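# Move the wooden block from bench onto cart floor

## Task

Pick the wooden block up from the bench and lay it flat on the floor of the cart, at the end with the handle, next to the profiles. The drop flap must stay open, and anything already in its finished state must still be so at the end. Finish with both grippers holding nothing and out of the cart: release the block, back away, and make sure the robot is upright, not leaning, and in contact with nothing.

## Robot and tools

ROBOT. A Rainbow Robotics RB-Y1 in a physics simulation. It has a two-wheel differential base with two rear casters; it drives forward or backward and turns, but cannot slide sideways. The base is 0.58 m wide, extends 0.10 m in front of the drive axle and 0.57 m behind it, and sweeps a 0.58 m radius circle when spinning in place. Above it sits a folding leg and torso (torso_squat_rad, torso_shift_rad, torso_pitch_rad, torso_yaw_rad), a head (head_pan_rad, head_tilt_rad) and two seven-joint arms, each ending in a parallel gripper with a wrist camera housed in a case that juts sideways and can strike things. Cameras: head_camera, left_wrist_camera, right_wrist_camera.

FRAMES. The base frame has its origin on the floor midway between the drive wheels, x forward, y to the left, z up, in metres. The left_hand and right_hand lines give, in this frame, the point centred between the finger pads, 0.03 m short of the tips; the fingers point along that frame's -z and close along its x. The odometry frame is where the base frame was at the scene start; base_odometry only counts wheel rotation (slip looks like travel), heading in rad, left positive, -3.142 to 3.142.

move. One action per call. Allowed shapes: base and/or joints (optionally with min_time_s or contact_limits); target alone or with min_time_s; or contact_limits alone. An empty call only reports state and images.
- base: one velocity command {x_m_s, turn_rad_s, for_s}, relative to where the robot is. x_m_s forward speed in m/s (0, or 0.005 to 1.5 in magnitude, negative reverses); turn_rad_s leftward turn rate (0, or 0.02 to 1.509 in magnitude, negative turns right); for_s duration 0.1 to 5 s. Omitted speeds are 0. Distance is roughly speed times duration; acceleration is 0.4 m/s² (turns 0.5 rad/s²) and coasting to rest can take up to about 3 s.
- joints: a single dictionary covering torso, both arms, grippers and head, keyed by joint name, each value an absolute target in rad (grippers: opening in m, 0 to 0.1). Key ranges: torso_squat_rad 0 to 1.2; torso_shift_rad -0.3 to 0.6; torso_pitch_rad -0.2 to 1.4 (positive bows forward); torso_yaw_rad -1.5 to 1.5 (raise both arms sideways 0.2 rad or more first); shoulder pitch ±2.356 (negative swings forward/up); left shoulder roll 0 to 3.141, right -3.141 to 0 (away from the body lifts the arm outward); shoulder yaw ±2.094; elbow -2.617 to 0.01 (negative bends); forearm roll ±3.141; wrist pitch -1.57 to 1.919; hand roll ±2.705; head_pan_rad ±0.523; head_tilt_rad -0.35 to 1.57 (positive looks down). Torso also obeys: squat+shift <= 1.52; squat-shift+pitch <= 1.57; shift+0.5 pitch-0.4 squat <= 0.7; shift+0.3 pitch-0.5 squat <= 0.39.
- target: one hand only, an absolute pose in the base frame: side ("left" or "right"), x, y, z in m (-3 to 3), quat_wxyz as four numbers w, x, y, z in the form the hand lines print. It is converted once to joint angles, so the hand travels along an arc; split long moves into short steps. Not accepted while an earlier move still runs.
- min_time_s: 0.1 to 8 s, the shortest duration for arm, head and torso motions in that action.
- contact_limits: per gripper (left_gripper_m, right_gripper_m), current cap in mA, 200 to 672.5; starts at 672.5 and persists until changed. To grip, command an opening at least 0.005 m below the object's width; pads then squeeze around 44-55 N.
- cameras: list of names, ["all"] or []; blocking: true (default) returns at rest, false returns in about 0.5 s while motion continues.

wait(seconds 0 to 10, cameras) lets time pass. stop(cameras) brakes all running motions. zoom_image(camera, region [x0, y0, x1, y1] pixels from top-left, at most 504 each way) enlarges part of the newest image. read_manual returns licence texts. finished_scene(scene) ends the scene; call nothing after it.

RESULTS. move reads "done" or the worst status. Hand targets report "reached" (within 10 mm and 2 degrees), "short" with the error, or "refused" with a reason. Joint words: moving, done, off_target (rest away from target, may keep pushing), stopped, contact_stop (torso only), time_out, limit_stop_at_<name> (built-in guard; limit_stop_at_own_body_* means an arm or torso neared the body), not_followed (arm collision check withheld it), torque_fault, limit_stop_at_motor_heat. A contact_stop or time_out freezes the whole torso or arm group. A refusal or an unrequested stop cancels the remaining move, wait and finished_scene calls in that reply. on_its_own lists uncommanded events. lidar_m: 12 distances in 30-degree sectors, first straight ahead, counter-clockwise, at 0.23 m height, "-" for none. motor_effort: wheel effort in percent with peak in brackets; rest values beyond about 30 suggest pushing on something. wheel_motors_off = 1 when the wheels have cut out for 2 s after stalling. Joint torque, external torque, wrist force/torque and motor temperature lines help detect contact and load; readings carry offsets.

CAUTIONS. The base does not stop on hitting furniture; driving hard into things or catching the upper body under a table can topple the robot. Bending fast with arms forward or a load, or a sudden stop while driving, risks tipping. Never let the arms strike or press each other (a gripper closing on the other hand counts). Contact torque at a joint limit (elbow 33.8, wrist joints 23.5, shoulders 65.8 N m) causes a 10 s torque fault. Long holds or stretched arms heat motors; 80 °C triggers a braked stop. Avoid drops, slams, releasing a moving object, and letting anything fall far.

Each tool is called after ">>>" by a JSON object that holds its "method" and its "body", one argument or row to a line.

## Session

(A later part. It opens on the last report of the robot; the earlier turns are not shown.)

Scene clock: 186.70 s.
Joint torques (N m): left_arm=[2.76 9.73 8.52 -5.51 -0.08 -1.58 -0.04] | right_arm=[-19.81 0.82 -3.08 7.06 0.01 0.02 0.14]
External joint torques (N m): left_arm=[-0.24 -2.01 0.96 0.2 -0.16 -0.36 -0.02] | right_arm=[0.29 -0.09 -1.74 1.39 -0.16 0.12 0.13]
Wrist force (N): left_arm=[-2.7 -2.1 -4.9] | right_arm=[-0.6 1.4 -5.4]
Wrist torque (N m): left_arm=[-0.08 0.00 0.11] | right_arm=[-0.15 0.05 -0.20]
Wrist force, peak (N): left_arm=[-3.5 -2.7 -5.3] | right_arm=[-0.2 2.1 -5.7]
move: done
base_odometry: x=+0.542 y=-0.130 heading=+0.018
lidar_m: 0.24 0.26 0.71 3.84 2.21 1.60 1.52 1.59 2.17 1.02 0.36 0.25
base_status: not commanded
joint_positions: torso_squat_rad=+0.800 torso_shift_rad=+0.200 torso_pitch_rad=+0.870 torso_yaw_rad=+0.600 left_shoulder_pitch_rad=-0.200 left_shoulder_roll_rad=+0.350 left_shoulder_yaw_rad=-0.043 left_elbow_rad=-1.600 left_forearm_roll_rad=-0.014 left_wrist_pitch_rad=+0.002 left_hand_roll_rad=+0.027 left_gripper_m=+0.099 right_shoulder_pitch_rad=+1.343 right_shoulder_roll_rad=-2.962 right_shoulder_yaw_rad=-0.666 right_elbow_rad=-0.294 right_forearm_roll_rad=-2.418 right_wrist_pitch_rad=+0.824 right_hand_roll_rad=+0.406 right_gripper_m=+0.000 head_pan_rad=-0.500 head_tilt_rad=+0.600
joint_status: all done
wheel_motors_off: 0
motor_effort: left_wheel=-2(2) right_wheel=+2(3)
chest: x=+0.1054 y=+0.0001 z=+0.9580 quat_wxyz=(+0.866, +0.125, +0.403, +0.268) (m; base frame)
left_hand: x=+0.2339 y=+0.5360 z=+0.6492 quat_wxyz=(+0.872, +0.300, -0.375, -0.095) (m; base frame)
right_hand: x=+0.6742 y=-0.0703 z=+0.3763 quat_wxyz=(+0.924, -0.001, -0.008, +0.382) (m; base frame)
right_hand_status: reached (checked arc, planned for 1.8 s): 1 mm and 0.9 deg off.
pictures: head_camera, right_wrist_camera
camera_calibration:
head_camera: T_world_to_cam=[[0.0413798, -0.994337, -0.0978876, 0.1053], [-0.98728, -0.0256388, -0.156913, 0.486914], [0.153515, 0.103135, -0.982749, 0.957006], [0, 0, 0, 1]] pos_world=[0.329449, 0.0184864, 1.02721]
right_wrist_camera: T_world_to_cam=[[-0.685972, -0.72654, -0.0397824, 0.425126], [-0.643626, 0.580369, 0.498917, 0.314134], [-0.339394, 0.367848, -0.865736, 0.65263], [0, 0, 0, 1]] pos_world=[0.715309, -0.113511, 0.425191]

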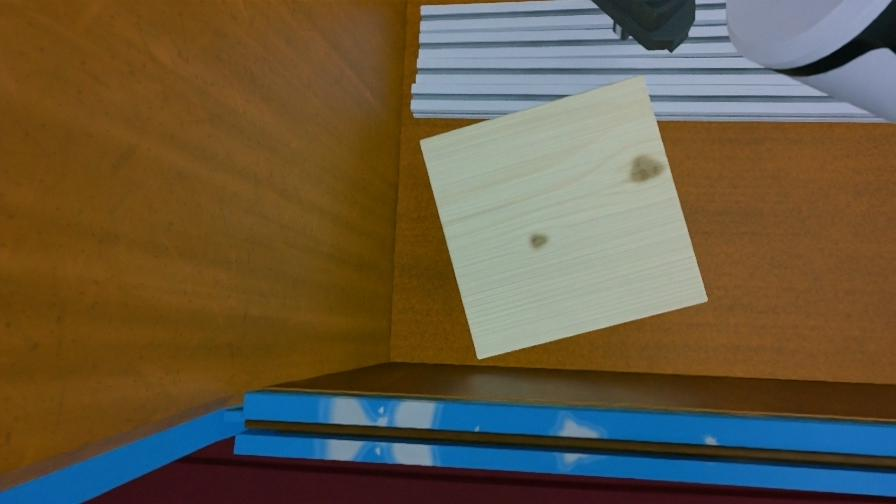

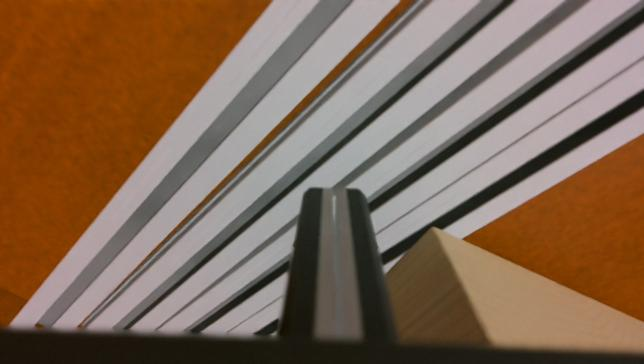

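>>> {"method": "move", "body": {
  "target": {"side":"right","x":0.622,"y":-0.08,"z":0.376,"quat_wxyz":[0.9239,0,0,0.3827]},
  "min_time_s": 2.5,
  "cameras": ["head_camera","right_wrist_camera"]
}}

>>> {"method": "move", "body": {
  "target": {"side":"right","x":0.603,"y":-0.08,"z":0.376,"quat_wxyz":[0.9239,0,0,0.3827]},
  "min_time_s": 2,
  "cameras": ["head_camera","right_wrist_camera"]
}}

Scene clock: 191.07 s.
Joint torques (N m): left_arm=[2.71 10.1 8.41 -5.41 0.03 -1.49 0.01] | right_arm=[-21.24 0.32 -2.48 3.45 0.2 -0.06 -0.24]
External joint torques (N m): left_arm=[-0.29 -1.64 0.85 0.29 -0.05 -0.27 0.04] | right_arm=[-2.29 2.14 0.82 -0.11 0.09 -0.01 -0.24]
Wrist force (N): left_arm=[-2.9 -2.4 -4.9] | right_arm=[0.1 2.1 -5.6]
Wrist torque (N m): left_arm=[-0.05 -0.02 0.11] | right_arm=[-0.24 0.08 0.00]
Wrist force, peak (N): left_arm=[-4.0 -3.3 -4.9] | right_arm=[5.8 -4.6 -5.9]
move: done
base_odometry: x=+0.542 y=-0.130 heading=+0.018
lidar_m: 0.24 0.25 0.70 3.83 2.23 1.59 1.52 1.60 2.15 1.03 0.37 0.25
base_status: not commanded
joint_positions: torso_squat_rad=+0.800 torso_shift_rad=+0.200 torso_pitch_rad=+0.870 torso_yaw_rad=+0.600 left_shoulder_pitch_rad=-0.200 left_shoulder_roll_rad=+0.350 left_shoulder_yaw_rad=-0.043 left_elbow_rad=-1.600 left_forearm_roll_rad=-0.014 left_wrist_pitch_rad=+0.002 left_hand_roll_rad=+0.027 left_gripper_m=+0.099 right_shoulder_pitch_rad=+1.039 right_shoulder_roll_rad=-2.819 right_shoulder_yaw_rad=-0.392 right_elbow_rad=-0.998 right_forearm_roll_rad=-2.171 right_wrist_pitch_rad=+0.520 right_hand_roll_rad=-0.018 right_gripper_m=+0.000 head_pan_rad=-0.500 head_tilt_rad=+0.600
joint_status: all done
wheel_motors_off: 0
motor_effort: left_wheel=-2(4) right_wheel=+0(3)
chest: x=+0.1054 y=+0.0001 z=+0.9580 quat_wxyz=(+0.866, +0.125, +0.403, +0.268) (m; base frame)
left_hand: x=+0.2339 y=+0.5360 z=+0.6492 quat_wxyz=(+0.872, +0.300, -0.375, -0.095) (m; base frame)
right_hand: x=+0.6218 y=-0.0798 z=+0.3761 quat_wxyz=(+0.924, +0.002, +0.003, +0.383) (m; base frame)
right_hand_status: reached (checked arc, planned for 2.5 s): 0 mm and 0.4 deg off.
pictures: head_camera, right_wrist_camera
camera_calibration:
head_camera: T_world_to_cam=[[0.0413798, -0.994337, -0.0978876, 0.1053], [-0.98728, -0.0256388, -0.156913, 0.486914], [0.153515, 0.103135, -0.982749, 0.957006], [0, 0, 0, 1]] pos_world=[0.329449, 0.0184864, 1.02721]
right_wrist_camera: T_world_to_cam=[[-0.685398, -0.727788, -0.0235333, 0.375712], [-0.633413, 0.579955, 0.51229, 0.27455], [-0.35919, 0.366029, -0.85849, 0.647576], [0, 0, 0, 1]] pos_world=[0.664019, -0.12282, 0.42413]

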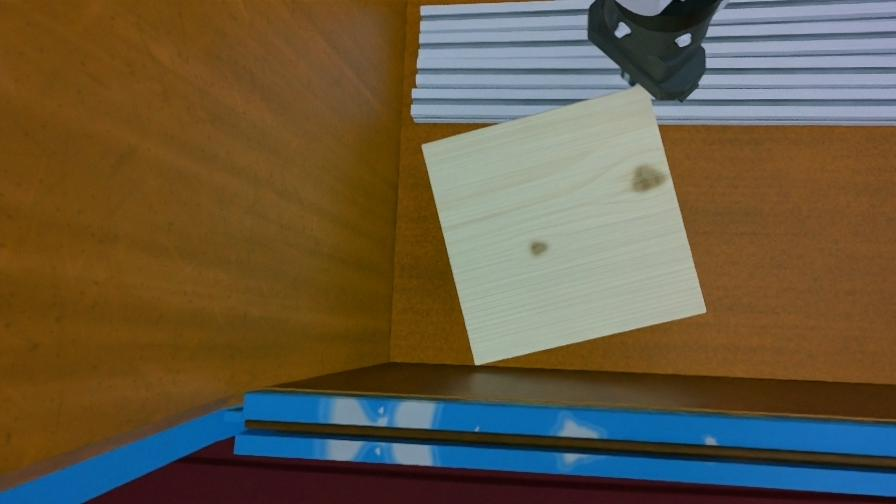

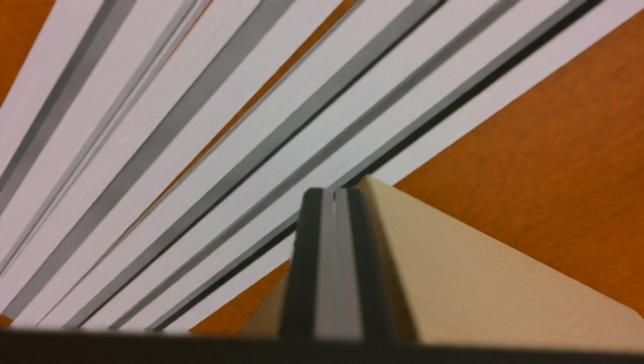

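Scene clock: 193.40 s.
Joint torques (N m): left_arm=[2.87 10 8.63 -5.44 0.06 -1.48 -0.06] | right_arm=[-20.38 -3.53 -1.95 2.41 0.14 0.08 -0.36]
External joint torques (N m): left_arm=[-0.13 -1.73 1.08 0.26 -0.01 -0.26 -0.04] | right_arm=[-1.74 -1.1 1.27 -0.67 0.04 0.13 -0.36]
Wrist force (N): left_arm=[-3.1 -2.4 -4.9] | right_arm=[0.7 1.4 -4.9]
Wrist torque (N m): left_arm=[-0.04 -0.02 0.12] | right_arm=[-0.20 0.12 -0.02]
Wrist force, peak (N): left_arm=[-3.7 -2.8 -5.6] | right_arm=[6.5 -6.3 -5.7]
move: done
base_odometry: x=+0.542 y=-0.130 heading=+0.018
lidar_m: 0.24 0.26 0.69 3.82 2.21 1.59 1.52 1.60 2.15 1.02 0.36 0.26
base_status: not commanded
joint_positions: torso_squat_rad=+0.800 torso_shift_rad=+0.200 torso_pitch_rad=+0.870 torso_yaw_rad=+0.600 left_shoulder_pitch_rad=-0.200 left_shoulder_roll_rad=+0.350 left_shoulder_yaw_rad=-0.043 left_elbow_rad=-1.600 left_forearm_roll_rad=-0.014 left_wrist_pitch_rad=+0.002 left_hand_roll_rad=+0.027 left_gripper_m=+0.099 right_shoulder_pitch_rad=+0.981 right_shoulder_roll_rad=-2.833 right_shoulder_yaw_rad=-0.298 right_elbow_rad=-1.132 right_forearm_roll_rad=-2.101 right_wrist_pitch_rad=+0.436 right_hand_roll_rad=-0.157 right_gripper_m=+0.000 head_pan_rad=-0.500 head_tilt_rad=+0.600
joint_status: all done
wheel_motors_off: 0
motor_effort: left_wheel=-3(4) right_wheel=-2(2)
chest: x=+0.1054 y=+0.0001 z=+0.9580 quat_wxyz=(+0.866, +0.125, +0.403, +0.268) (m; base frame)
left_hand: x=+0.2339 y=+0.5360 z=+0.6492 quat_wxyz=(+0.872, +0.300, -0.375, -0.095) (m; base frame)
right_hand: x=+0.6030 y=-0.0803 z=+0.3760 quat_wxyz=(+0.924, +0.001, +0.002, +0.383) (m; base frame)
right_hand_status: reached (checked arc, planned for 2.0 s): 0 mm and 0.3 deg off.
pictures: head_camera, right_wrist_camera
camera_calibration:
head_camera: T_world_to_cam=[[0.0413798, -0.994337, -0.0978876, 0.1053], [-0.98728, -0.0256388, -0.156913, 0.486914], [0.153515, 0.103135, -0.982749, 0.957006], [0, 0, 0, 1]] pos_world=[0.329449, 0.0184864, 1.02721]
right_wrist_camera: T_world_to_cam=[[-0.686256, -0.726957, -0.0242046, 0.36327], [-0.633832, 0.581358, 0.510177, 0.264099], [-0.356805, 0.365454, -0.859729, 0.639939], [0, 0, 0, 1]] pos_world=[0.645024, -0.123323, 0.42423]

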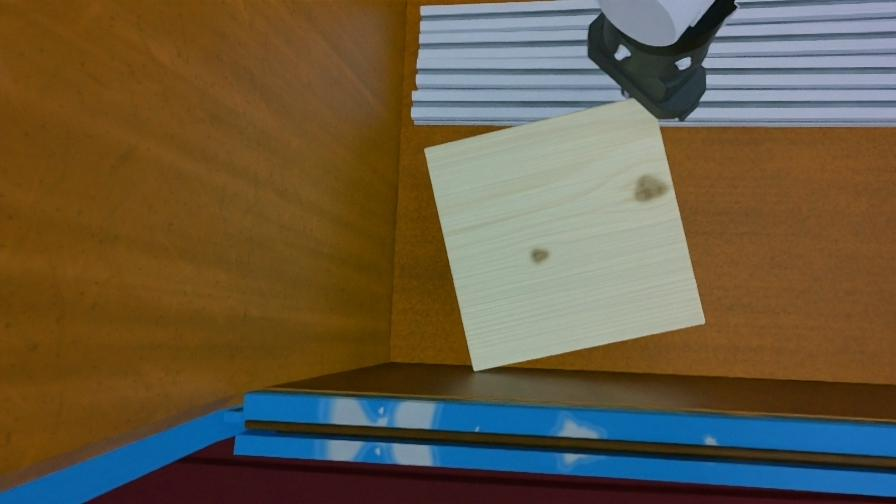

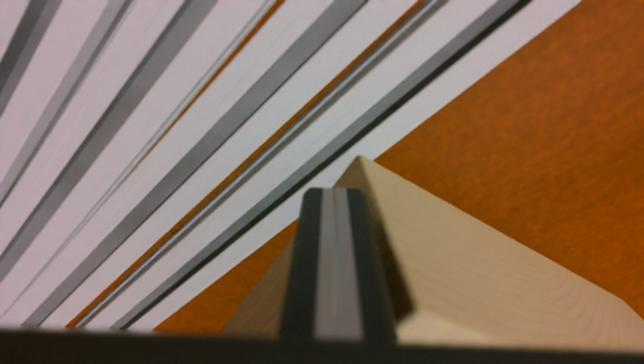

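>>> {"method": "move", "body": {
  "target": {"side":"right","x":0.588,"y":-0.085,"z":0.376,"quat_wxyz":[0.9239,0,0,0.3827]},
  "min_time_s": 2,
  "cameras": ["head_camera","right_wrist_camera"]
}}

>>> {"method": "move", "body": {
  "target": {"side":"right","x":0.573,"y":-0.09,"z":0.376,"quat_wxyz":[0.9239,0,0,0.3827]},
  "min_time_s": 2,
  "cameras": ["head_camera","right_wrist_camera"]
}}

Scene clock: 197.20 s.
Joint torques (N m): left_arm=[3.11 9.88 8.69 -5.34 -0.04 -1.51 -0.05] | right_arm=[-17.23 -5.28 -3.01 -2.43 -0.66 0.62 -0.4]
External joint torques (N m): left_arm=[0.11 -1.86 1.13 0.36 -0.11 -0.29 -0.02] | right_arm=[1.02 -2.59 0.08 -5.15 -0.74 0.65 -0.4]
Wrist force (N): left_arm=[-2.4 -2.1 -4.9] | right_arm=[4.8 -5.8 -5.0]
Wrist torque (N m): left_arm=[-0.09 0.06 0.17] | right_arm=[-0.47 0.01 0.02]
Wrist force, peak (N): left_arm=[-3.2 -3.0 -6.4] | right_arm=[7.0 -10.6 -3.0]
move: done
base_odometry: x=+0.542 y=-0.130 heading=+0.018
lidar_m: 0.24 0.26 0.69 3.85 2.23 1.60 1.53 1.61 2.17 1.03 0.36 0.26
base_status: not commanded
joint_positions: torso_squat_rad=+0.800 torso_shift_rad=+0.200 torso_pitch_rad=+0.870 torso_yaw_rad=+0.600 left_shoulder_pitch_rad=-0.200 left_shoulder_roll_rad=+0.350 left_shoulder_yaw_rad=-0.043 left_elbow_rad=-1.600 left_forearm_roll_rad=-0.014 left_wrist_pitch_rad=+0.002 left_hand_roll_rad=+0.027 left_gripper_m=+0.099 right_shoulder_pitch_rad=+0.948 right_shoulder_roll_rad=-2.834 right_shoulder_yaw_rad=-0.243 right_elbow_rad=-1.213 right_forearm_roll_rad=-2.061 right_wrist_pitch_rad=+0.388 right_hand_roll_rad=-0.228 right_gripper_m=+0.000 head_pan_rad=-0.500 head_tilt_rad=+0.600
joint_status: all done
wheel_motors_off: 0
motor_effort: left_wheel=-3(4) right_wheel=+0(3)
chest: x=+0.1054 y=+0.0001 z=+0.9580 quat_wxyz=(+0.866, +0.124, +0.403, +0.268) (m; base frame)
left_hand: x=+0.2339 y=+0.5360 z=+0.6492 quat_wxyz=(+0.872, +0.300, -0.375, -0.095) (m; base frame)
right_hand: x=+0.5887 y=-0.0856 z=+0.3759 quat_wxyz=(+0.924, +0.003, +0.006, +0.382) (m; base frame)
right_hand_status: reached (checked arc, planned for 2.0 s): 1 mm and 0.8 deg off.
pictures: head_camera, right_wrist_camera
camera_calibration:
head_camera: T_world_to_cam=[[0.0413888, -0.994337, -0.0978819, 0.105301], [-0.987264, -0.0256383, -0.157011, 0.487026], [0.153613, 0.103134, -0.982734, 0.957056], [0, 0, 0, 1]] pos_world=[0.329449, 0.0184864, 1.02731]
right_wrist_camera: T_world_to_cam=[[-0.687454, -0.72601, -0.0177849, 0.347992], [-0.628045, 0.582039, 0.516517, 0.252458], [-0.364645, 0.366251, -0.856092, 0.640064], [0, 0, 0, 1]] pos_world=[0.631179, -0.128719, 0.423744]

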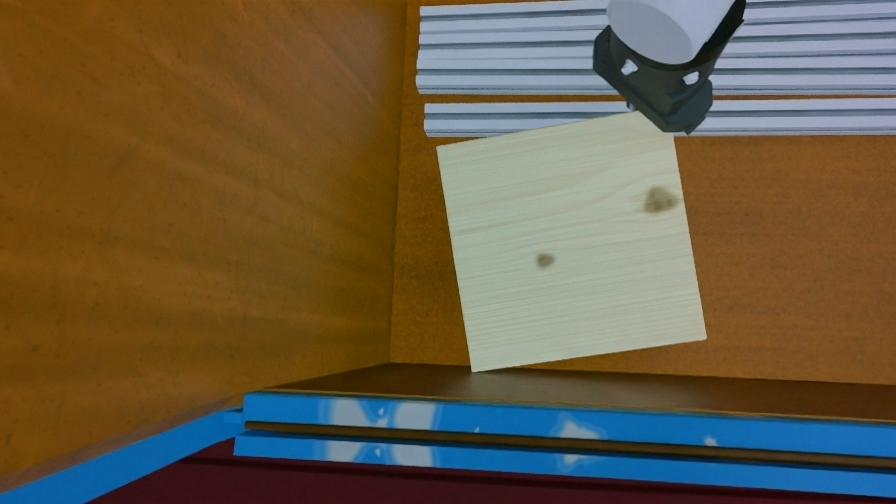

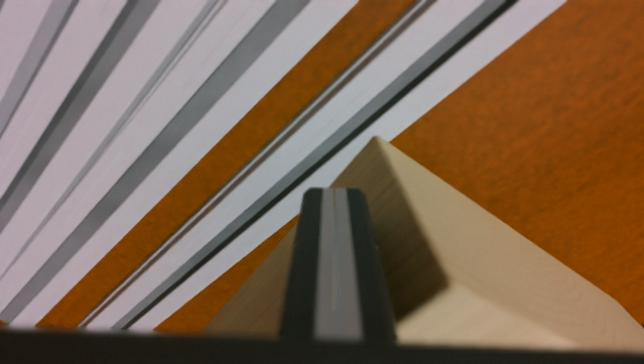

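Scene clock: 199.53 s.
Joint torques (N m): left_arm=[2.75 9.87 8.65 -5.3 0.04 -1.41 -0.02] | right_arm=[-17.11 -5.42 -3.25 -2.89 -0.63 0.09 -0.35]
External joint torques (N m): left_arm=[-0.24 -1.86 1.09 0.41 -0.03 -0.19 0.01] | right_arm=[0.89 -2.33 -0.69 -5.26 -0.69 0.13 -0.34]
Wrist force (N): left_arm=[-3.3 -2.3 -5.0] | right_arm=[3.7 -6.5 -5.4]
Wrist torque (N m): left_arm=[-0.08 -0.01 0.13] | right_arm=[-0.43 -0.05 0.05]
Wrist force, peak (N): left_arm=[-3.8 -2.1 -5.7] | right_arm=[8.1 -15.2 -6.0]
move: done
base_odometry: x=+0.542 y=-0.130 heading=+0.018
lidar_m: 0.24 0.26 0.70 3.83 2.21 1.59 1.53 1.60 2.16 1.04 0.37 0.26
base_status: not commanded
joint_positions: torso_squat_rad=+0.800 torso_shift_rad=+0.200 torso_pitch_rad=+0.870 torso_yaw_rad=+0.600 left_shoulder_pitch_rad=-0.200 left_shoulder_roll_rad=+0.350 left_shoulder_yaw_rad=-0.043 left_elbow_rad=-1.600 left_forearm_roll_rad=-0.014 left_wrist_pitch_rad=+0.002 left_hand_roll_rad=+0.027 left_gripper_m=+0.099 right_shoulder_pitch_rad=+0.905 right_shoulder_roll_rad=-2.875 right_shoulder_yaw_rad=-0.133 right_elbow_rad=-1.316 right_forearm_roll_rad=-1.993 right_wrist_pitch_rad=+0.290 right_hand_roll_rad=-0.370 right_gripper_m=+0.000 head_pan_rad=-0.500 head_tilt_rad=+0.600
joint_status: all done
wheel_motors_off: 0
motor_effort: left_wheel=-4(5) right_wheel=+0(2)
chest: x=+0.1054 y=+0.0001 z=+0.9581 quat_wxyz=(+0.866, +0.124, +0.403, +0.268) (m; base frame)
left_hand: x=+0.2339 y=+0.5360 z=+0.6493 quat_wxyz=(+0.872, +0.300, -0.375, -0.095) (m; base frame)
right_hand: x=+0.5740 y=-0.0904 z=+0.3764 quat_wxyz=(+0.924, +0.001, +0.001, +0.382) (m; base frame)
right_hand_status: reached (checked arc, planned for 2.0 s): 1 mm and 0.2 deg off.
pictures: head_camera, right_wrist_camera
camera_calibration:
head_camera: T_world_to_cam=[[0.0414003, -0.994338, -0.0978715, 0.105287], [-0.987233, -0.0256307, -0.157207, 0.487216], [0.153809, 0.10313, -0.982704, 0.95696], [0, 0, 0, 1]] pos_world=[0.329448, 0.0184865, 1.02731]
right_wrist_camera: T_world_to_cam=[[-0.686606, -0.726613, -0.0246342, 0.336408], [-0.633863, 0.58168, 0.509771, 0.25168], [-0.356077, 0.365626, -0.859958, 0.633334], [0, 0, 0, 1]] pos_world=[0.616026, -0.133522, 0.424629]

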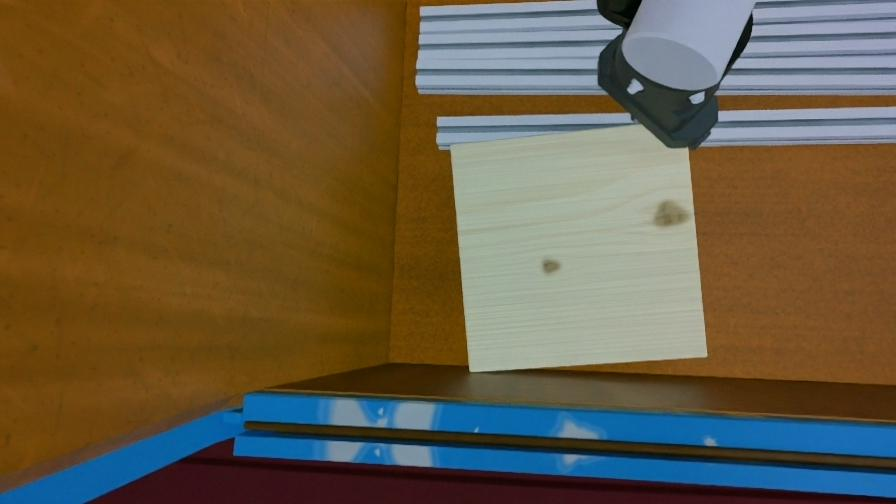

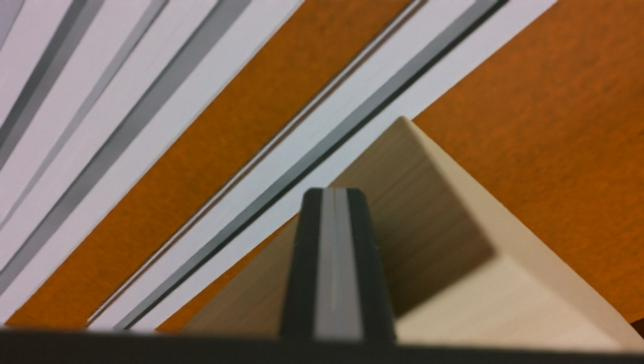

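>>> {"method": "move", "body": {
  "target": {"side":"right","x":0.585,"y":-0.095,"z":0.44,"quat_wxyz":[0.9239,0,0,0.3827]},
  "min_time_s": 1.2,
  "cameras": []
}}

>>> {"method": "move", "body": {
  "target": {"side":"right","x":0.53,"y":-0.32,"z":0.45,"quat_wxyz":[0.9239,0,0,0.3827]},
  "min_time_s": 1.8,
  "cameras": ["head_camera","right_wrist_camera"]
}}

Scene clock: 206.60 s.
Joint torques (N m): left_arm=[2.84 9.74 8.48 -5.21 0.02 -1.49 -0.1] | right_arm=[-20.16 -3.67 -2.37 2.09 0.21 0.19 -0.18]
External joint torques (N m): left_arm=[-0.15 -1.99 0.93 0.5 -0.05 -0.27 -0.08] | right_arm=[-2.2 2.13 0.86 -0.29 0.13 0.23 -0.18]
Wrist force (N): left_arm=[-3.5 -2.3 -4.9] | right_arm=[-0.4 1.7 -5.3]
Wrist torque (N m): left_arm=[-0.07 -0.06 0.12] | right_arm=[-0.15 0.04 0.00]
Wrist force, peak (N): left_arm=[-4.2 -2.9 -5.6] | right_arm=[5.5 -5.6 -7.0]
move: done
base_odometry: x=+0.542 y=-0.130 heading=+0.018
lidar_m: 0.24 0.25 0.71 3.84 2.21 1.59 1.52 1.59 2.15 1.02 0.36 0.25
base_status: not commanded
joint_positions: torso_squat_rad=+0.800 torso_shift_rad=+0.200 torso_pitch_rad=+0.870 torso_yaw_rad=+0.600 left_shoulder_pitch_rad=-0.200 left_shoulder_roll_rad=+0.350 left_shoulder_yaw_rad=-0.043 left_elbow_rad=-1.600 left_forearm_roll_rad=-0.014 left_wrist_pitch_rad=+0.002 left_hand_roll_rad=+0.027 left_gripper_m=+0.099 right_shoulder_pitch_rad=+0.629 right_shoulder_roll_rad=-2.855 right_shoulder_yaw_rad=-0.024 right_elbow_rad=-1.533 right_forearm_roll_rad=-1.933 right_wrist_pitch_rad=+0.341 right_hand_roll_rad=-0.421 right_gripper_m=+0.000 head_pan_rad=-0.500 head_tilt_rad=+0.600
joint_status: all done
wheel_motors_off: 0
motor_effort: left_wheel=-3(4) right_wheel=+1(2)
chest: x=+0.1054 y=+0.0001 z=+0.9580 quat_wxyz=(+0.866, +0.125, +0.403, +0.268) (m; base frame)
left_hand: x=+0.2339 y=+0.5360 z=+0.6492 quat_wxyz=(+0.872, +0.300, -0.375, -0.095) (m; base frame)
right_hand: x=+0.5849 y=-0.0949 z=+0.4398 quat_wxyz=(+0.924, +0.000, +0.001, +0.383) (m; base frame)
right_hand_status: reached (checked arc, planned for 1.2 s): 0 mm and 0.1 deg off.
pictures: none
No camera images: "cameras" was empty.

Scene clock: 208.73 s.
Joint torques (N m): left_arm=[2.64 9.6 8.39 -5.5 0.05 -1.5 -0.07] | right_arm=[-10.81 -11.41 0.31 1.78 0.08 -0.09 0.16]
External joint torques (N m): left_arm=[-0.36 -2.14 0.84 0.21 -0.02 -0.28 -0.05] | right_arm=[-2.13 1.15 0.65 0.12 0.08 -0.05 0.16]
Wrist force (N): left_arm=[-2.8 -3.2 -4.8] | right_arm=[-0.4 1.9 -5.0]
Wrist torque (N m): left_arm=[0.02 0.00 0.10] | right_arm=[-0.18 0.07 -0.18]
Wrist force, peak (N): left_arm=[-2.9 -3.1 -5.5] | right_arm=[-0.1 2.5 -5.4]
move: done
base_odometry: x=+0.542 y=-0.130 heading=+0.018
lidar_m: 0.24 0.25 0.69 3.82 2.21 1.60 1.52 1.60 2.16 1.02 0.37 0.26
base_status: not commanded
joint_positions: torso_squat_rad=+0.800 torso_shift_rad=+0.200 torso_pitch_rad=+0.870 torso_yaw_rad=+0.600 left_shoulder_pitch_rad=-0.200 left_shoulder_roll_rad=+0.350 left_shoulder_yaw_rad=-0.043 left_elbow_rad=-1.600 left_forearm_roll_rad=-0.014 left_wrist_pitch_rad=+0.002 left_hand_roll_rad=+0.027 left_gripper_m=+0.099 right_shoulder_pitch_rad=+0.187 right_shoulder_roll_rad=-2.499 right_shoulder_yaw_rad=+0.673 right_elbow_rad=-1.743 right_forearm_roll_rad=-1.664 right_wrist_pitch_rad=+0.017 right_hand_roll_rad=-0.230 right_gripper_m=+0.000 head_pan_rad=-0.500 head_tilt_rad=+0.600
joint_status: all done
wheel_motors_off: 0
motor_effort: left_wheel=-2(3) right_wheel=+2(2)
chest: x=+0.1054 y=+0.0001 z=+0.9580 quat_wxyz=(+0.866, +0.125, +0.403, +0.268) (m; base frame)
left_hand: x=+0.2339 y=+0.5360 z=+0.6492 quat_wxyz=(+0.872, +0.300, -0.375, -0.095) (m; base frame)
right_hand: x=+0.5297 y=-0.3198 z=+0.4496 quat_wxyz=(+0.924, -0.006, -0.003, +0.383) (m; base frame)
right_hand_status: reached (checked arc, planned for 1.8 s): 1 mm and 0.8 deg off.
pictures: head_camera, right_wrist_camera
camera_calibration:
head_camera: T_world_to_cam=[[0.0413888, -0.994337, -0.0978819, 0.105291], [-0.987264, -0.0256383, -0.157011, 0.48701], [0.153613, 0.103134, -0.982734, 0.956958], [0, 0, 0, 1]] pos_world=[0.329449, 0.0184864, 1.02721]
right_wrist_camera: T_world_to_cam=[[-0.685884, -0.727209, -0.0270049, 0.141587], [-0.641398, 0.586587, 0.494494, 0.332118], [-0.34376, 0.356487, -0.868761, 0.758833], [0, 0, 0, 1]] pos_world=[0.570989, -0.362367, 0.498838]

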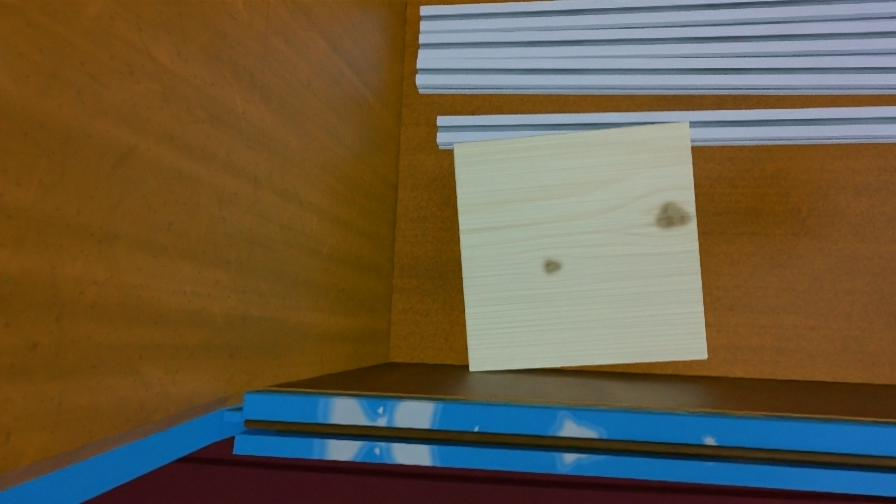

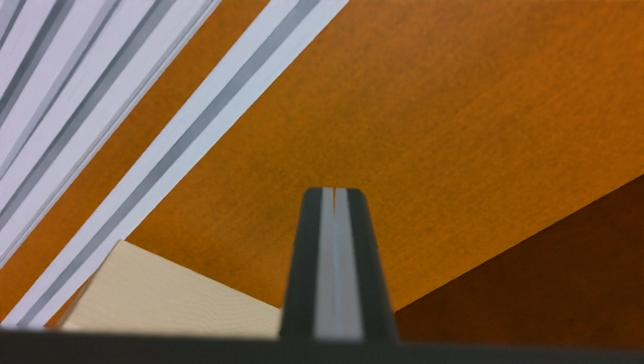

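>>> {"method": "move", "body": {
  "target": {"side":"right","x":0.52,"y":-0.34,"z":0.326,"quat_wxyz":[0.9239,0,0,0.3827]},
  "min_time_s": 1.5,
  "cameras": ["head_camera","right_wrist_camera"]
}}

>>> {"method": "move", "body": {
  "target": {"side":"right","x":0.58,"y":-0.34,"z":0.326,"quat_wxyz":[0.9239,0,0,0.3827]},
  "min_time_s": 2,
  "cameras": ["head_camera","right_wrist_camera"]
}}

Scene clock: 212.13 s.
Joint torques (N m): left_arm=[2.47 9.84 8.59 -5.39 -0.01 -1.53 -0.09] | right_arm=[-3.58 -14.98 -6.72 0.08 0.11 -0.07 -0.13]
External joint torques (N m): left_arm=[-0.53 -1.9 1.03 0.32 -0.08 -0.31 -0.06] | right_arm=[-1.06 0.89 -1.27 0.62 -0.04 0.01 -0.13]
Wrist force (N): left_arm=[-3.0 -2.7 -5.2] | right_arm=[0.0 2.0 -5.2]
Wrist torque (N m): left_arm=[-0.01 0.01 0.14] | right_arm=[-0.21 0.09 -0.20]
Wrist force, peak (N): left_arm=[-3.2 -2.8 -5.7] | right_arm=[-0.6 2.0 -6.0]
move: done
base_odometry: x=+0.542 y=-0.130 heading=+0.018
lidar_m: 0.24 0.25 0.70 3.84 2.21 1.58 1.52 1.60 2.15 1.03 0.37 0.26
base_status: not commanded
joint_positions: torso_squat_rad=+0.800 torso_shift_rad=+0.200 torso_pitch_rad=+0.870 torso_yaw_rad=+0.600 left_shoulder_pitch_rad=-0.200 left_shoulder_roll_rad=+0.350 left_shoulder_yaw_rad=-0.043 left_elbow_rad=-1.600 left_forearm_roll_rad=-0.014 left_wrist_pitch_rad=+0.002 left_hand_roll_rad=+0.027 left_gripper_m=+0.099 right_shoulder_pitch_rad=-0.187 right_shoulder_roll_rad=-1.548 right_shoulder_yaw_rad=+0.238 right_elbow_rad=-1.177 right_forearm_roll_rad=-1.244 right_wrist_pitch_rad=+0.683 right_hand_roll_rad=+0.343 right_gripper_m=+0.000 head_pan_rad=-0.500 head_tilt_rad=+0.600
joint_status: all done
wheel_motors_off: 0
motor_effort: left_wheel=-1(3) right_wheel=+3(3)
chest: x=+0.1054 y=+0.0001 z=+0.9580 quat_wxyz=(+0.866, +0.125, +0.403, +0.268) (m; base frame)
left_hand: x=+0.2339 y=+0.5360 z=+0.6492 quat_wxyz=(+0.872, +0.300, -0.375, -0.095) (m; base frame)
right_hand: x=+0.5197 y=-0.3399 z=+0.3260 quat_wxyz=(+0.924, +0.000, -0.001, +0.383) (m; base frame)
right_hand_status: reached (checked arc, planned for 1.5 s): 0 mm and 0.1 deg off.
pictures: head_camera, right_wrist_camera
camera_calibration:
head_camera: T_world_to_cam=[[0.0413798, -0.994337, -0.0978876, 0.1053], [-0.98728, -0.0256388, -0.156913, 0.486914], [0.153515, 0.103135, -0.982749, 0.957006], [0, 0, 0, 1]] pos_world=[0.329449, 0.0184864, 1.02721]
right_wrist_camera: T_world_to_cam=[[-0.685957, -0.727149, -0.0267882, 0.116788], [-0.636821, 0.582121, 0.505562, 0.39105], [-0.352025, 0.363853, -0.862374, 0.65992], [0, 0, 0, 1]] pos_world=[0.561449, -0.382831, 0.374526]

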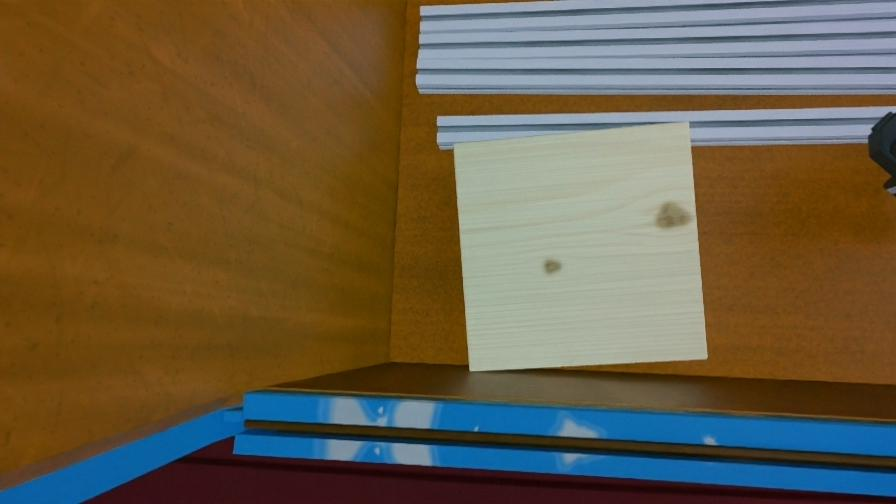

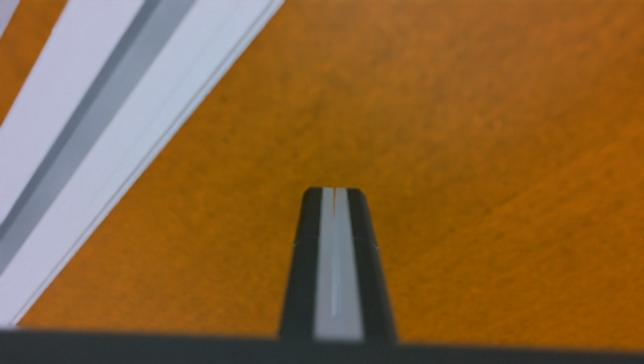

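Scene clock: 214.47 s.
Joint torques (N m): left_arm=[2.64 9.77 8.64 -5.45 0.03 -1.38 0.01] | right_arm=[-7.08 -17.5 -3.33 -0.4 0.37 -0.02 0.08]
External joint torques (N m): left_arm=[-0.36 -1.97 1.08 0.26 -0.04 -0.16 0.03] | right_arm=[-1.84 0.81 1.53 0.84 0.19 0.07 0.08]
Wrist force (N): left_arm=[-3.3 -2.3 -4.9] | right_arm=[-0.2 1.7 -5.7]
Wrist torque (N m): left_arm=[-0.04 -0.07 0.13] | right_arm=[-0.16 0.03 -0.23]
Wrist force, peak (N): left_arm=[-3.4 -2.7 -5.7] | right_arm=[-5.3 7.1 -6.8]
move: done
base_odometry: x=+0.542 y=-0.130 heading=+0.018
lidar_m: 0.23 0.25 0.69 3.83 2.21 1.60 1.51 1.60 2.16 1.02 0.36 0.25
base_status: not commanded
joint_positions: torso_squat_rad=+0.800 torso_shift_rad=+0.200 torso_pitch_rad=+0.870 torso_yaw_rad=+0.600 left_shoulder_pitch_rad=-0.200 left_shoulder_roll_rad=+0.350 left_shoulder_yaw_rad=-0.043 left_elbow_rad=-1.600 left_forearm_roll_rad=-0.014 left_wrist_pitch_rad=+0.002 left_hand_roll_rad=+0.027 left_gripper_m=+0.099 right_shoulder_pitch_rad=-0.622 right_shoulder_roll_rad=-1.415 right_shoulder_yaw_rad=+0.285 right_elbow_rad=-0.807 right_forearm_roll_rad=-1.221 right_wrist_pitch_rad=+0.866 right_hand_roll_rad=+0.667 right_gripper_m=+0.000 head_pan_rad=-0.500 head_tilt_rad=+0.600
joint_status: all done
wheel_motors_off: 0
motor_effort: left_wheel=-1(2) right_wheel=+3(9)
chest: x=+0.1054 y=+0.0001 z=+0.9580 quat_wxyz=(+0.866, +0.125, +0.403, +0.268) (m; base frame)
left_hand: x=+0.2339 y=+0.5360 z=+0.6492 quat_wxyz=(+0.872, +0.300, -0.375, -0.095) (m; base frame)
right_hand: x=+0.5798 y=-0.3399 z=+0.3261 quat_wxyz=(+0.924, -0.001, -0.001, +0.383) (m; base frame)
right_hand_status: reached (checked arc, planned for 2.0 s): 0 mm and 0.1 deg off.
pictures: head_camera, right_wrist_camera
camera_calibration:
head_camera: T_world_to_cam=[[0.0413798, -0.994337, -0.0978876, 0.1053], [-0.98728, -0.0256388, -0.156913, 0.486914], [0.153515, 0.103135, -0.982749, 0.957006], [0, 0, 0, 1]] pos_world=[0.329449, 0.0184864, 1.02721]
right_wrist_camera: T_world_to_cam=[[-0.686168, -0.726935, -0.0271758, 0.158376], [-0.636867, 0.582259, 0.505346, 0.429435], [-0.351531, 0.36406, -0.862489, 0.680977], [0, 0, 0, 1]] pos_world=[0.62155, -0.38283, 0.374625]

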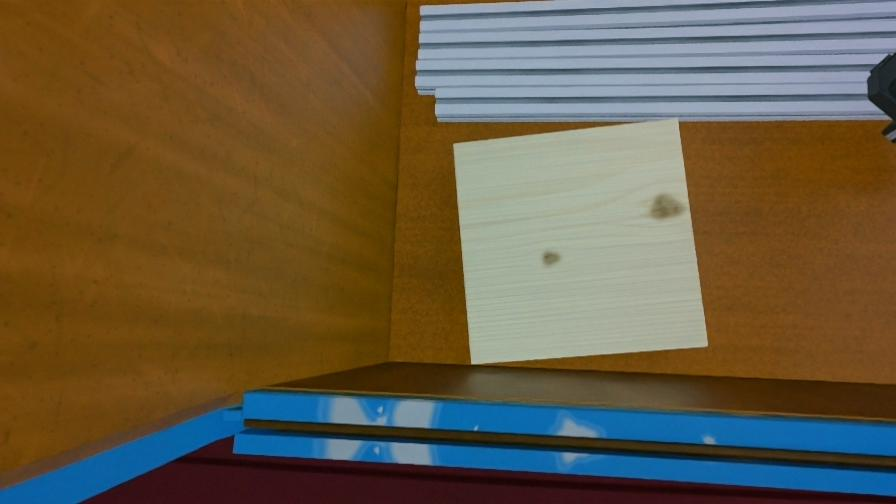

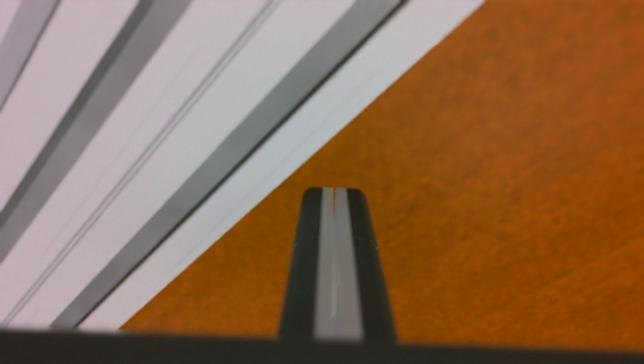

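>>> {"method": "move", "body": {
  "target": {"side":"right","x":0.55,"y":-0.34,"z":0.34,"quat_wxyz":[0.9239,0,0,0.3827]},
  "min_time_s": 1,
  "cameras": []
}}

>>> {"method": "move", "body": {
  "target": {"side":"right","x":0.54,"y":-0.28,"z":0.52,"quat_wxyz":[0.9239,0,0,0.3827]},
  "min_time_s": 1.5,
  "cameras": ["head_camera","right_wrist_camera"]
}}

>>> {"method": "zoom_image", "body": {
  "camera": "right_wrist_camera",
  "region": [0, 100, 404, 364]
}}

>>> {"method": "zoom_image", "body": {
  "camera": "head_camera",
  "region": [420, 60, 820, 380]
}}

Scene clock: 217.47 s.
Joint torques (N m): left_arm=[2.64 9.62 8.27 -5.29 -0.02 -1.46 -0.11] | right_arm=[-2.34 -18.86 -6.97 -0.75 -0.14 -0.08 -0.12]
External joint torques (N m): left_arm=[-0.36 -2.12 0.71 0.42 -0.09 -0.24 -0.08] | right_arm=[1.29 -1.51 -1.15 -0.05 -0.3 -0.01 -0.12]
Wrist force (N): left_arm=[-3.8 -3.0 -5.4] | right_arm=[-0.1 1.7 -5.1]
Wrist torque (N m): left_arm=[0.02 -0.07 0.11] | right_arm=[-0.17 0.08 -0.03]
Wrist force, peak (N): left_arm=[-3.6 -2.7 -5.9] | right_arm=[0.0 2.5 -6.1]
move: done
base_odometry: x=+0.542 y=-0.130 heading=+0.018
lidar_m: 0.24 0.25 0.70 3.85 2.21 1.59 1.52 1.60 2.15 1.03 0.37 0.26
base_status: not commanded
joint_positions: torso_squat_rad=+0.800 torso_shift_rad=+0.200 torso_pitch_rad=+0.870 torso_yaw_rad=+0.600 left_shoulder_pitch_rad=-0.200 left_shoulder_roll_rad=+0.350 left_shoulder_yaw_rad=-0.043 left_elbow_rad=-1.600 left_forearm_roll_rad=-0.014 left_wrist_pitch_rad=+0.002 left_hand_roll_rad=+0.027 left_gripper_m=+0.099 right_shoulder_pitch_rad=-0.304 right_shoulder_roll_rad=-1.543 right_shoulder_yaw_rad=+0.221 right_elbow_rad=-1.100 right_forearm_roll_rad=-1.282 right_wrist_pitch_rad=+0.788 right_hand_roll_rad=+0.453 right_gripper_m=+0.000 head_pan_rad=-0.500 head_tilt_rad=+0.600
joint_status: all done
wheel_motors_off: 0
motor_effort: left_wheel=-2(3) right_wheel=+3(5)
chest: x=+0.1054 y=+0.0001 z=+0.9580 quat_wxyz=(+0.866, +0.125, +0.403, +0.268) (m; base frame)
left_hand: x=+0.2339 y=+0.5360 z=+0.6492 quat_wxyz=(+0.872, +0.300, -0.375, -0.095) (m; base frame)
right_hand: x=+0.5497 y=-0.3391 z=+0.3400 quat_wxyz=(+0.924, +0.003, +0.002, +0.383) (m; base frame)
right_hand_status: reached (checked arc, planned for 1.0 s): 1 mm and 0.5 deg off.
pictures: none
No camera images: "cameras" was empty.

Scene clock: 219.30 s.
Joint torques (N m): left_arm=[2.67 9.92 8.63 -5.48 -0.04 -1.5 -0.08] | right_arm=[-8.18 -18.81 -4.85 0.83 0.05 -0.07 -0.06]
External joint torques (N m): left_arm=[-0.33 -1.81 1.07 0.23 -0.12 -0.29 -0.05] | right_arm=[-1.68 -0.93 0.68 -0.15 -0.07 -0.02 -0.06]
Wrist force (N): left_arm=[-3.0 -2.8 -5.0] | right_arm=[-0.2 2.2 -5.5]
Wrist torque (N m): left_arm=[-0.01 -0.04 0.15] | right_arm=[-0.22 0.07 -0.03]
Wrist force, peak (N): left_arm=[-3.2 -2.3 -6.0] | right_arm=[-0.2 2.6 -5.8]
move: done
base_odometry: x=+0.542 y=-0.130 heading=+0.018
lidar_m: 0.24 0.25 0.69 3.83 2.23 1.59 1.53 1.61 2.15 1.02 0.37 0.27
base_status: not commanded
joint_positions: torso_squat_rad=+0.800 torso_shift_rad=+0.200 torso_pitch_rad=+0.870 torso_yaw_rad=+0.600 left_shoulder_pitch_rad=-0.200 left_shoulder_roll_rad=+0.350 left_shoulder_yaw_rad=-0.043 left_elbow_rad=-1.600 left_forearm_roll_rad=-0.014 left_wrist_pitch_rad=+0.002 left_hand_roll_rad=+0.027 left_gripper_m=+0.099 right_shoulder_pitch_rad=-0.585 right_shoulder_roll_rad=-2.392 right_shoulder_yaw_rad=+0.860 right_elbow_rad=-1.947 right_forearm_roll_rad=-1.522 right_wrist_pitch_rad=+0.571 right_hand_roll_rad=-0.176 right_gripper_m=+0.000 head_pan_rad=-0.500 head_tilt_rad=+0.600
joint_status: all done
wheel_motors_off: 0
motor_effort: left_wheel=-1(2) right_wheel=+1(5)
chest: x=+0.1054 y=+0.0001 z=+0.9580 quat_wxyz=(+0.866, +0.125, +0.403, +0.268) (m; base frame)
left_hand: x=+0.2339 y=+0.5360 z=+0.6492 quat_wxyz=(+0.872, +0.300, -0.375, -0.095) (m; base frame)
right_hand: x=+0.5397 y=-0.2796 z=+0.5201 quat_wxyz=(+0.924, +0.002, +0.002, +0.383) (m; base frame)
right_hand_status: reached (checked arc, planned for 1.5 s): 1 mm and 0.3 deg off.
pictures: head_camera, right_wrist_camera
camera_calibration:
head_camera: T_world_to_cam=[[0.0413798, -0.994337, -0.0978876, 0.1053], [-0.98728, -0.0256388, -0.156913, 0.486914], [0.153515, 0.103135, -0.982749, 0.957006], [0, 0, 0, 1]] pos_world=[0.329449, 0.0184864, 1.02721]
right_wrist_camera: T_world_to_cam=[[-0.685407, -0.72773, -0.0250222, 0.178227], [-0.634241, 0.579769, 0.511475, 0.265428], [-0.357708, 0.366439, -0.858934, 0.814412], [0, 0, 0, 1]] pos_world=[0.581826, -0.322618, 0.568226]

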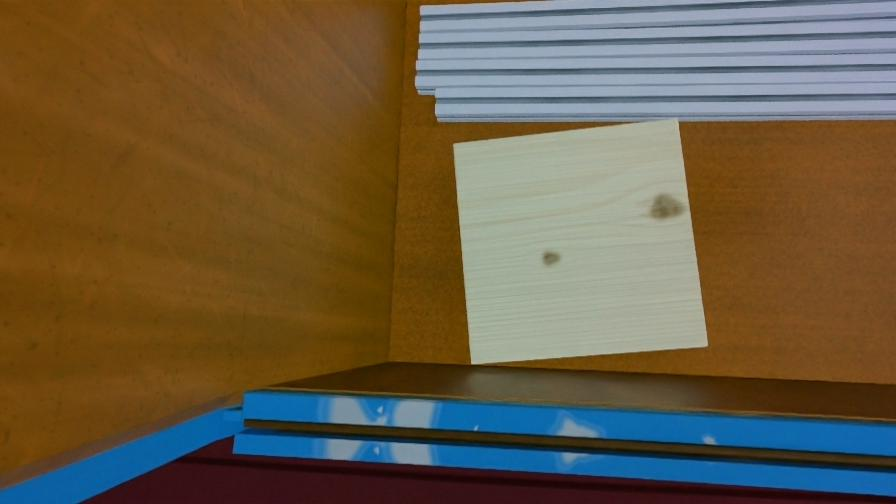

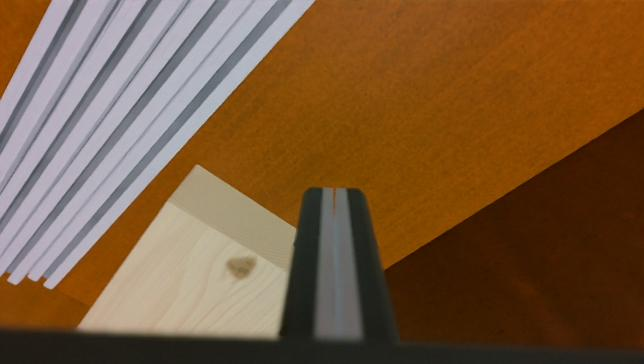

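Scaled by 1.248 from the camera's 644x364 image, which has a finer 1265x715 frame.

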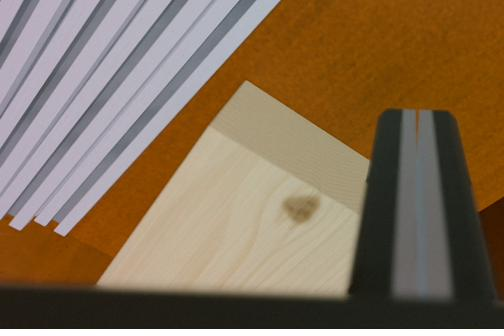

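Scaled by 1.260 from the camera's 896x504 image, which has a finer 1280x720 frame.

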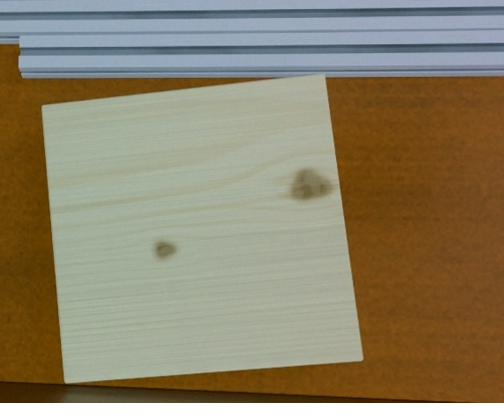

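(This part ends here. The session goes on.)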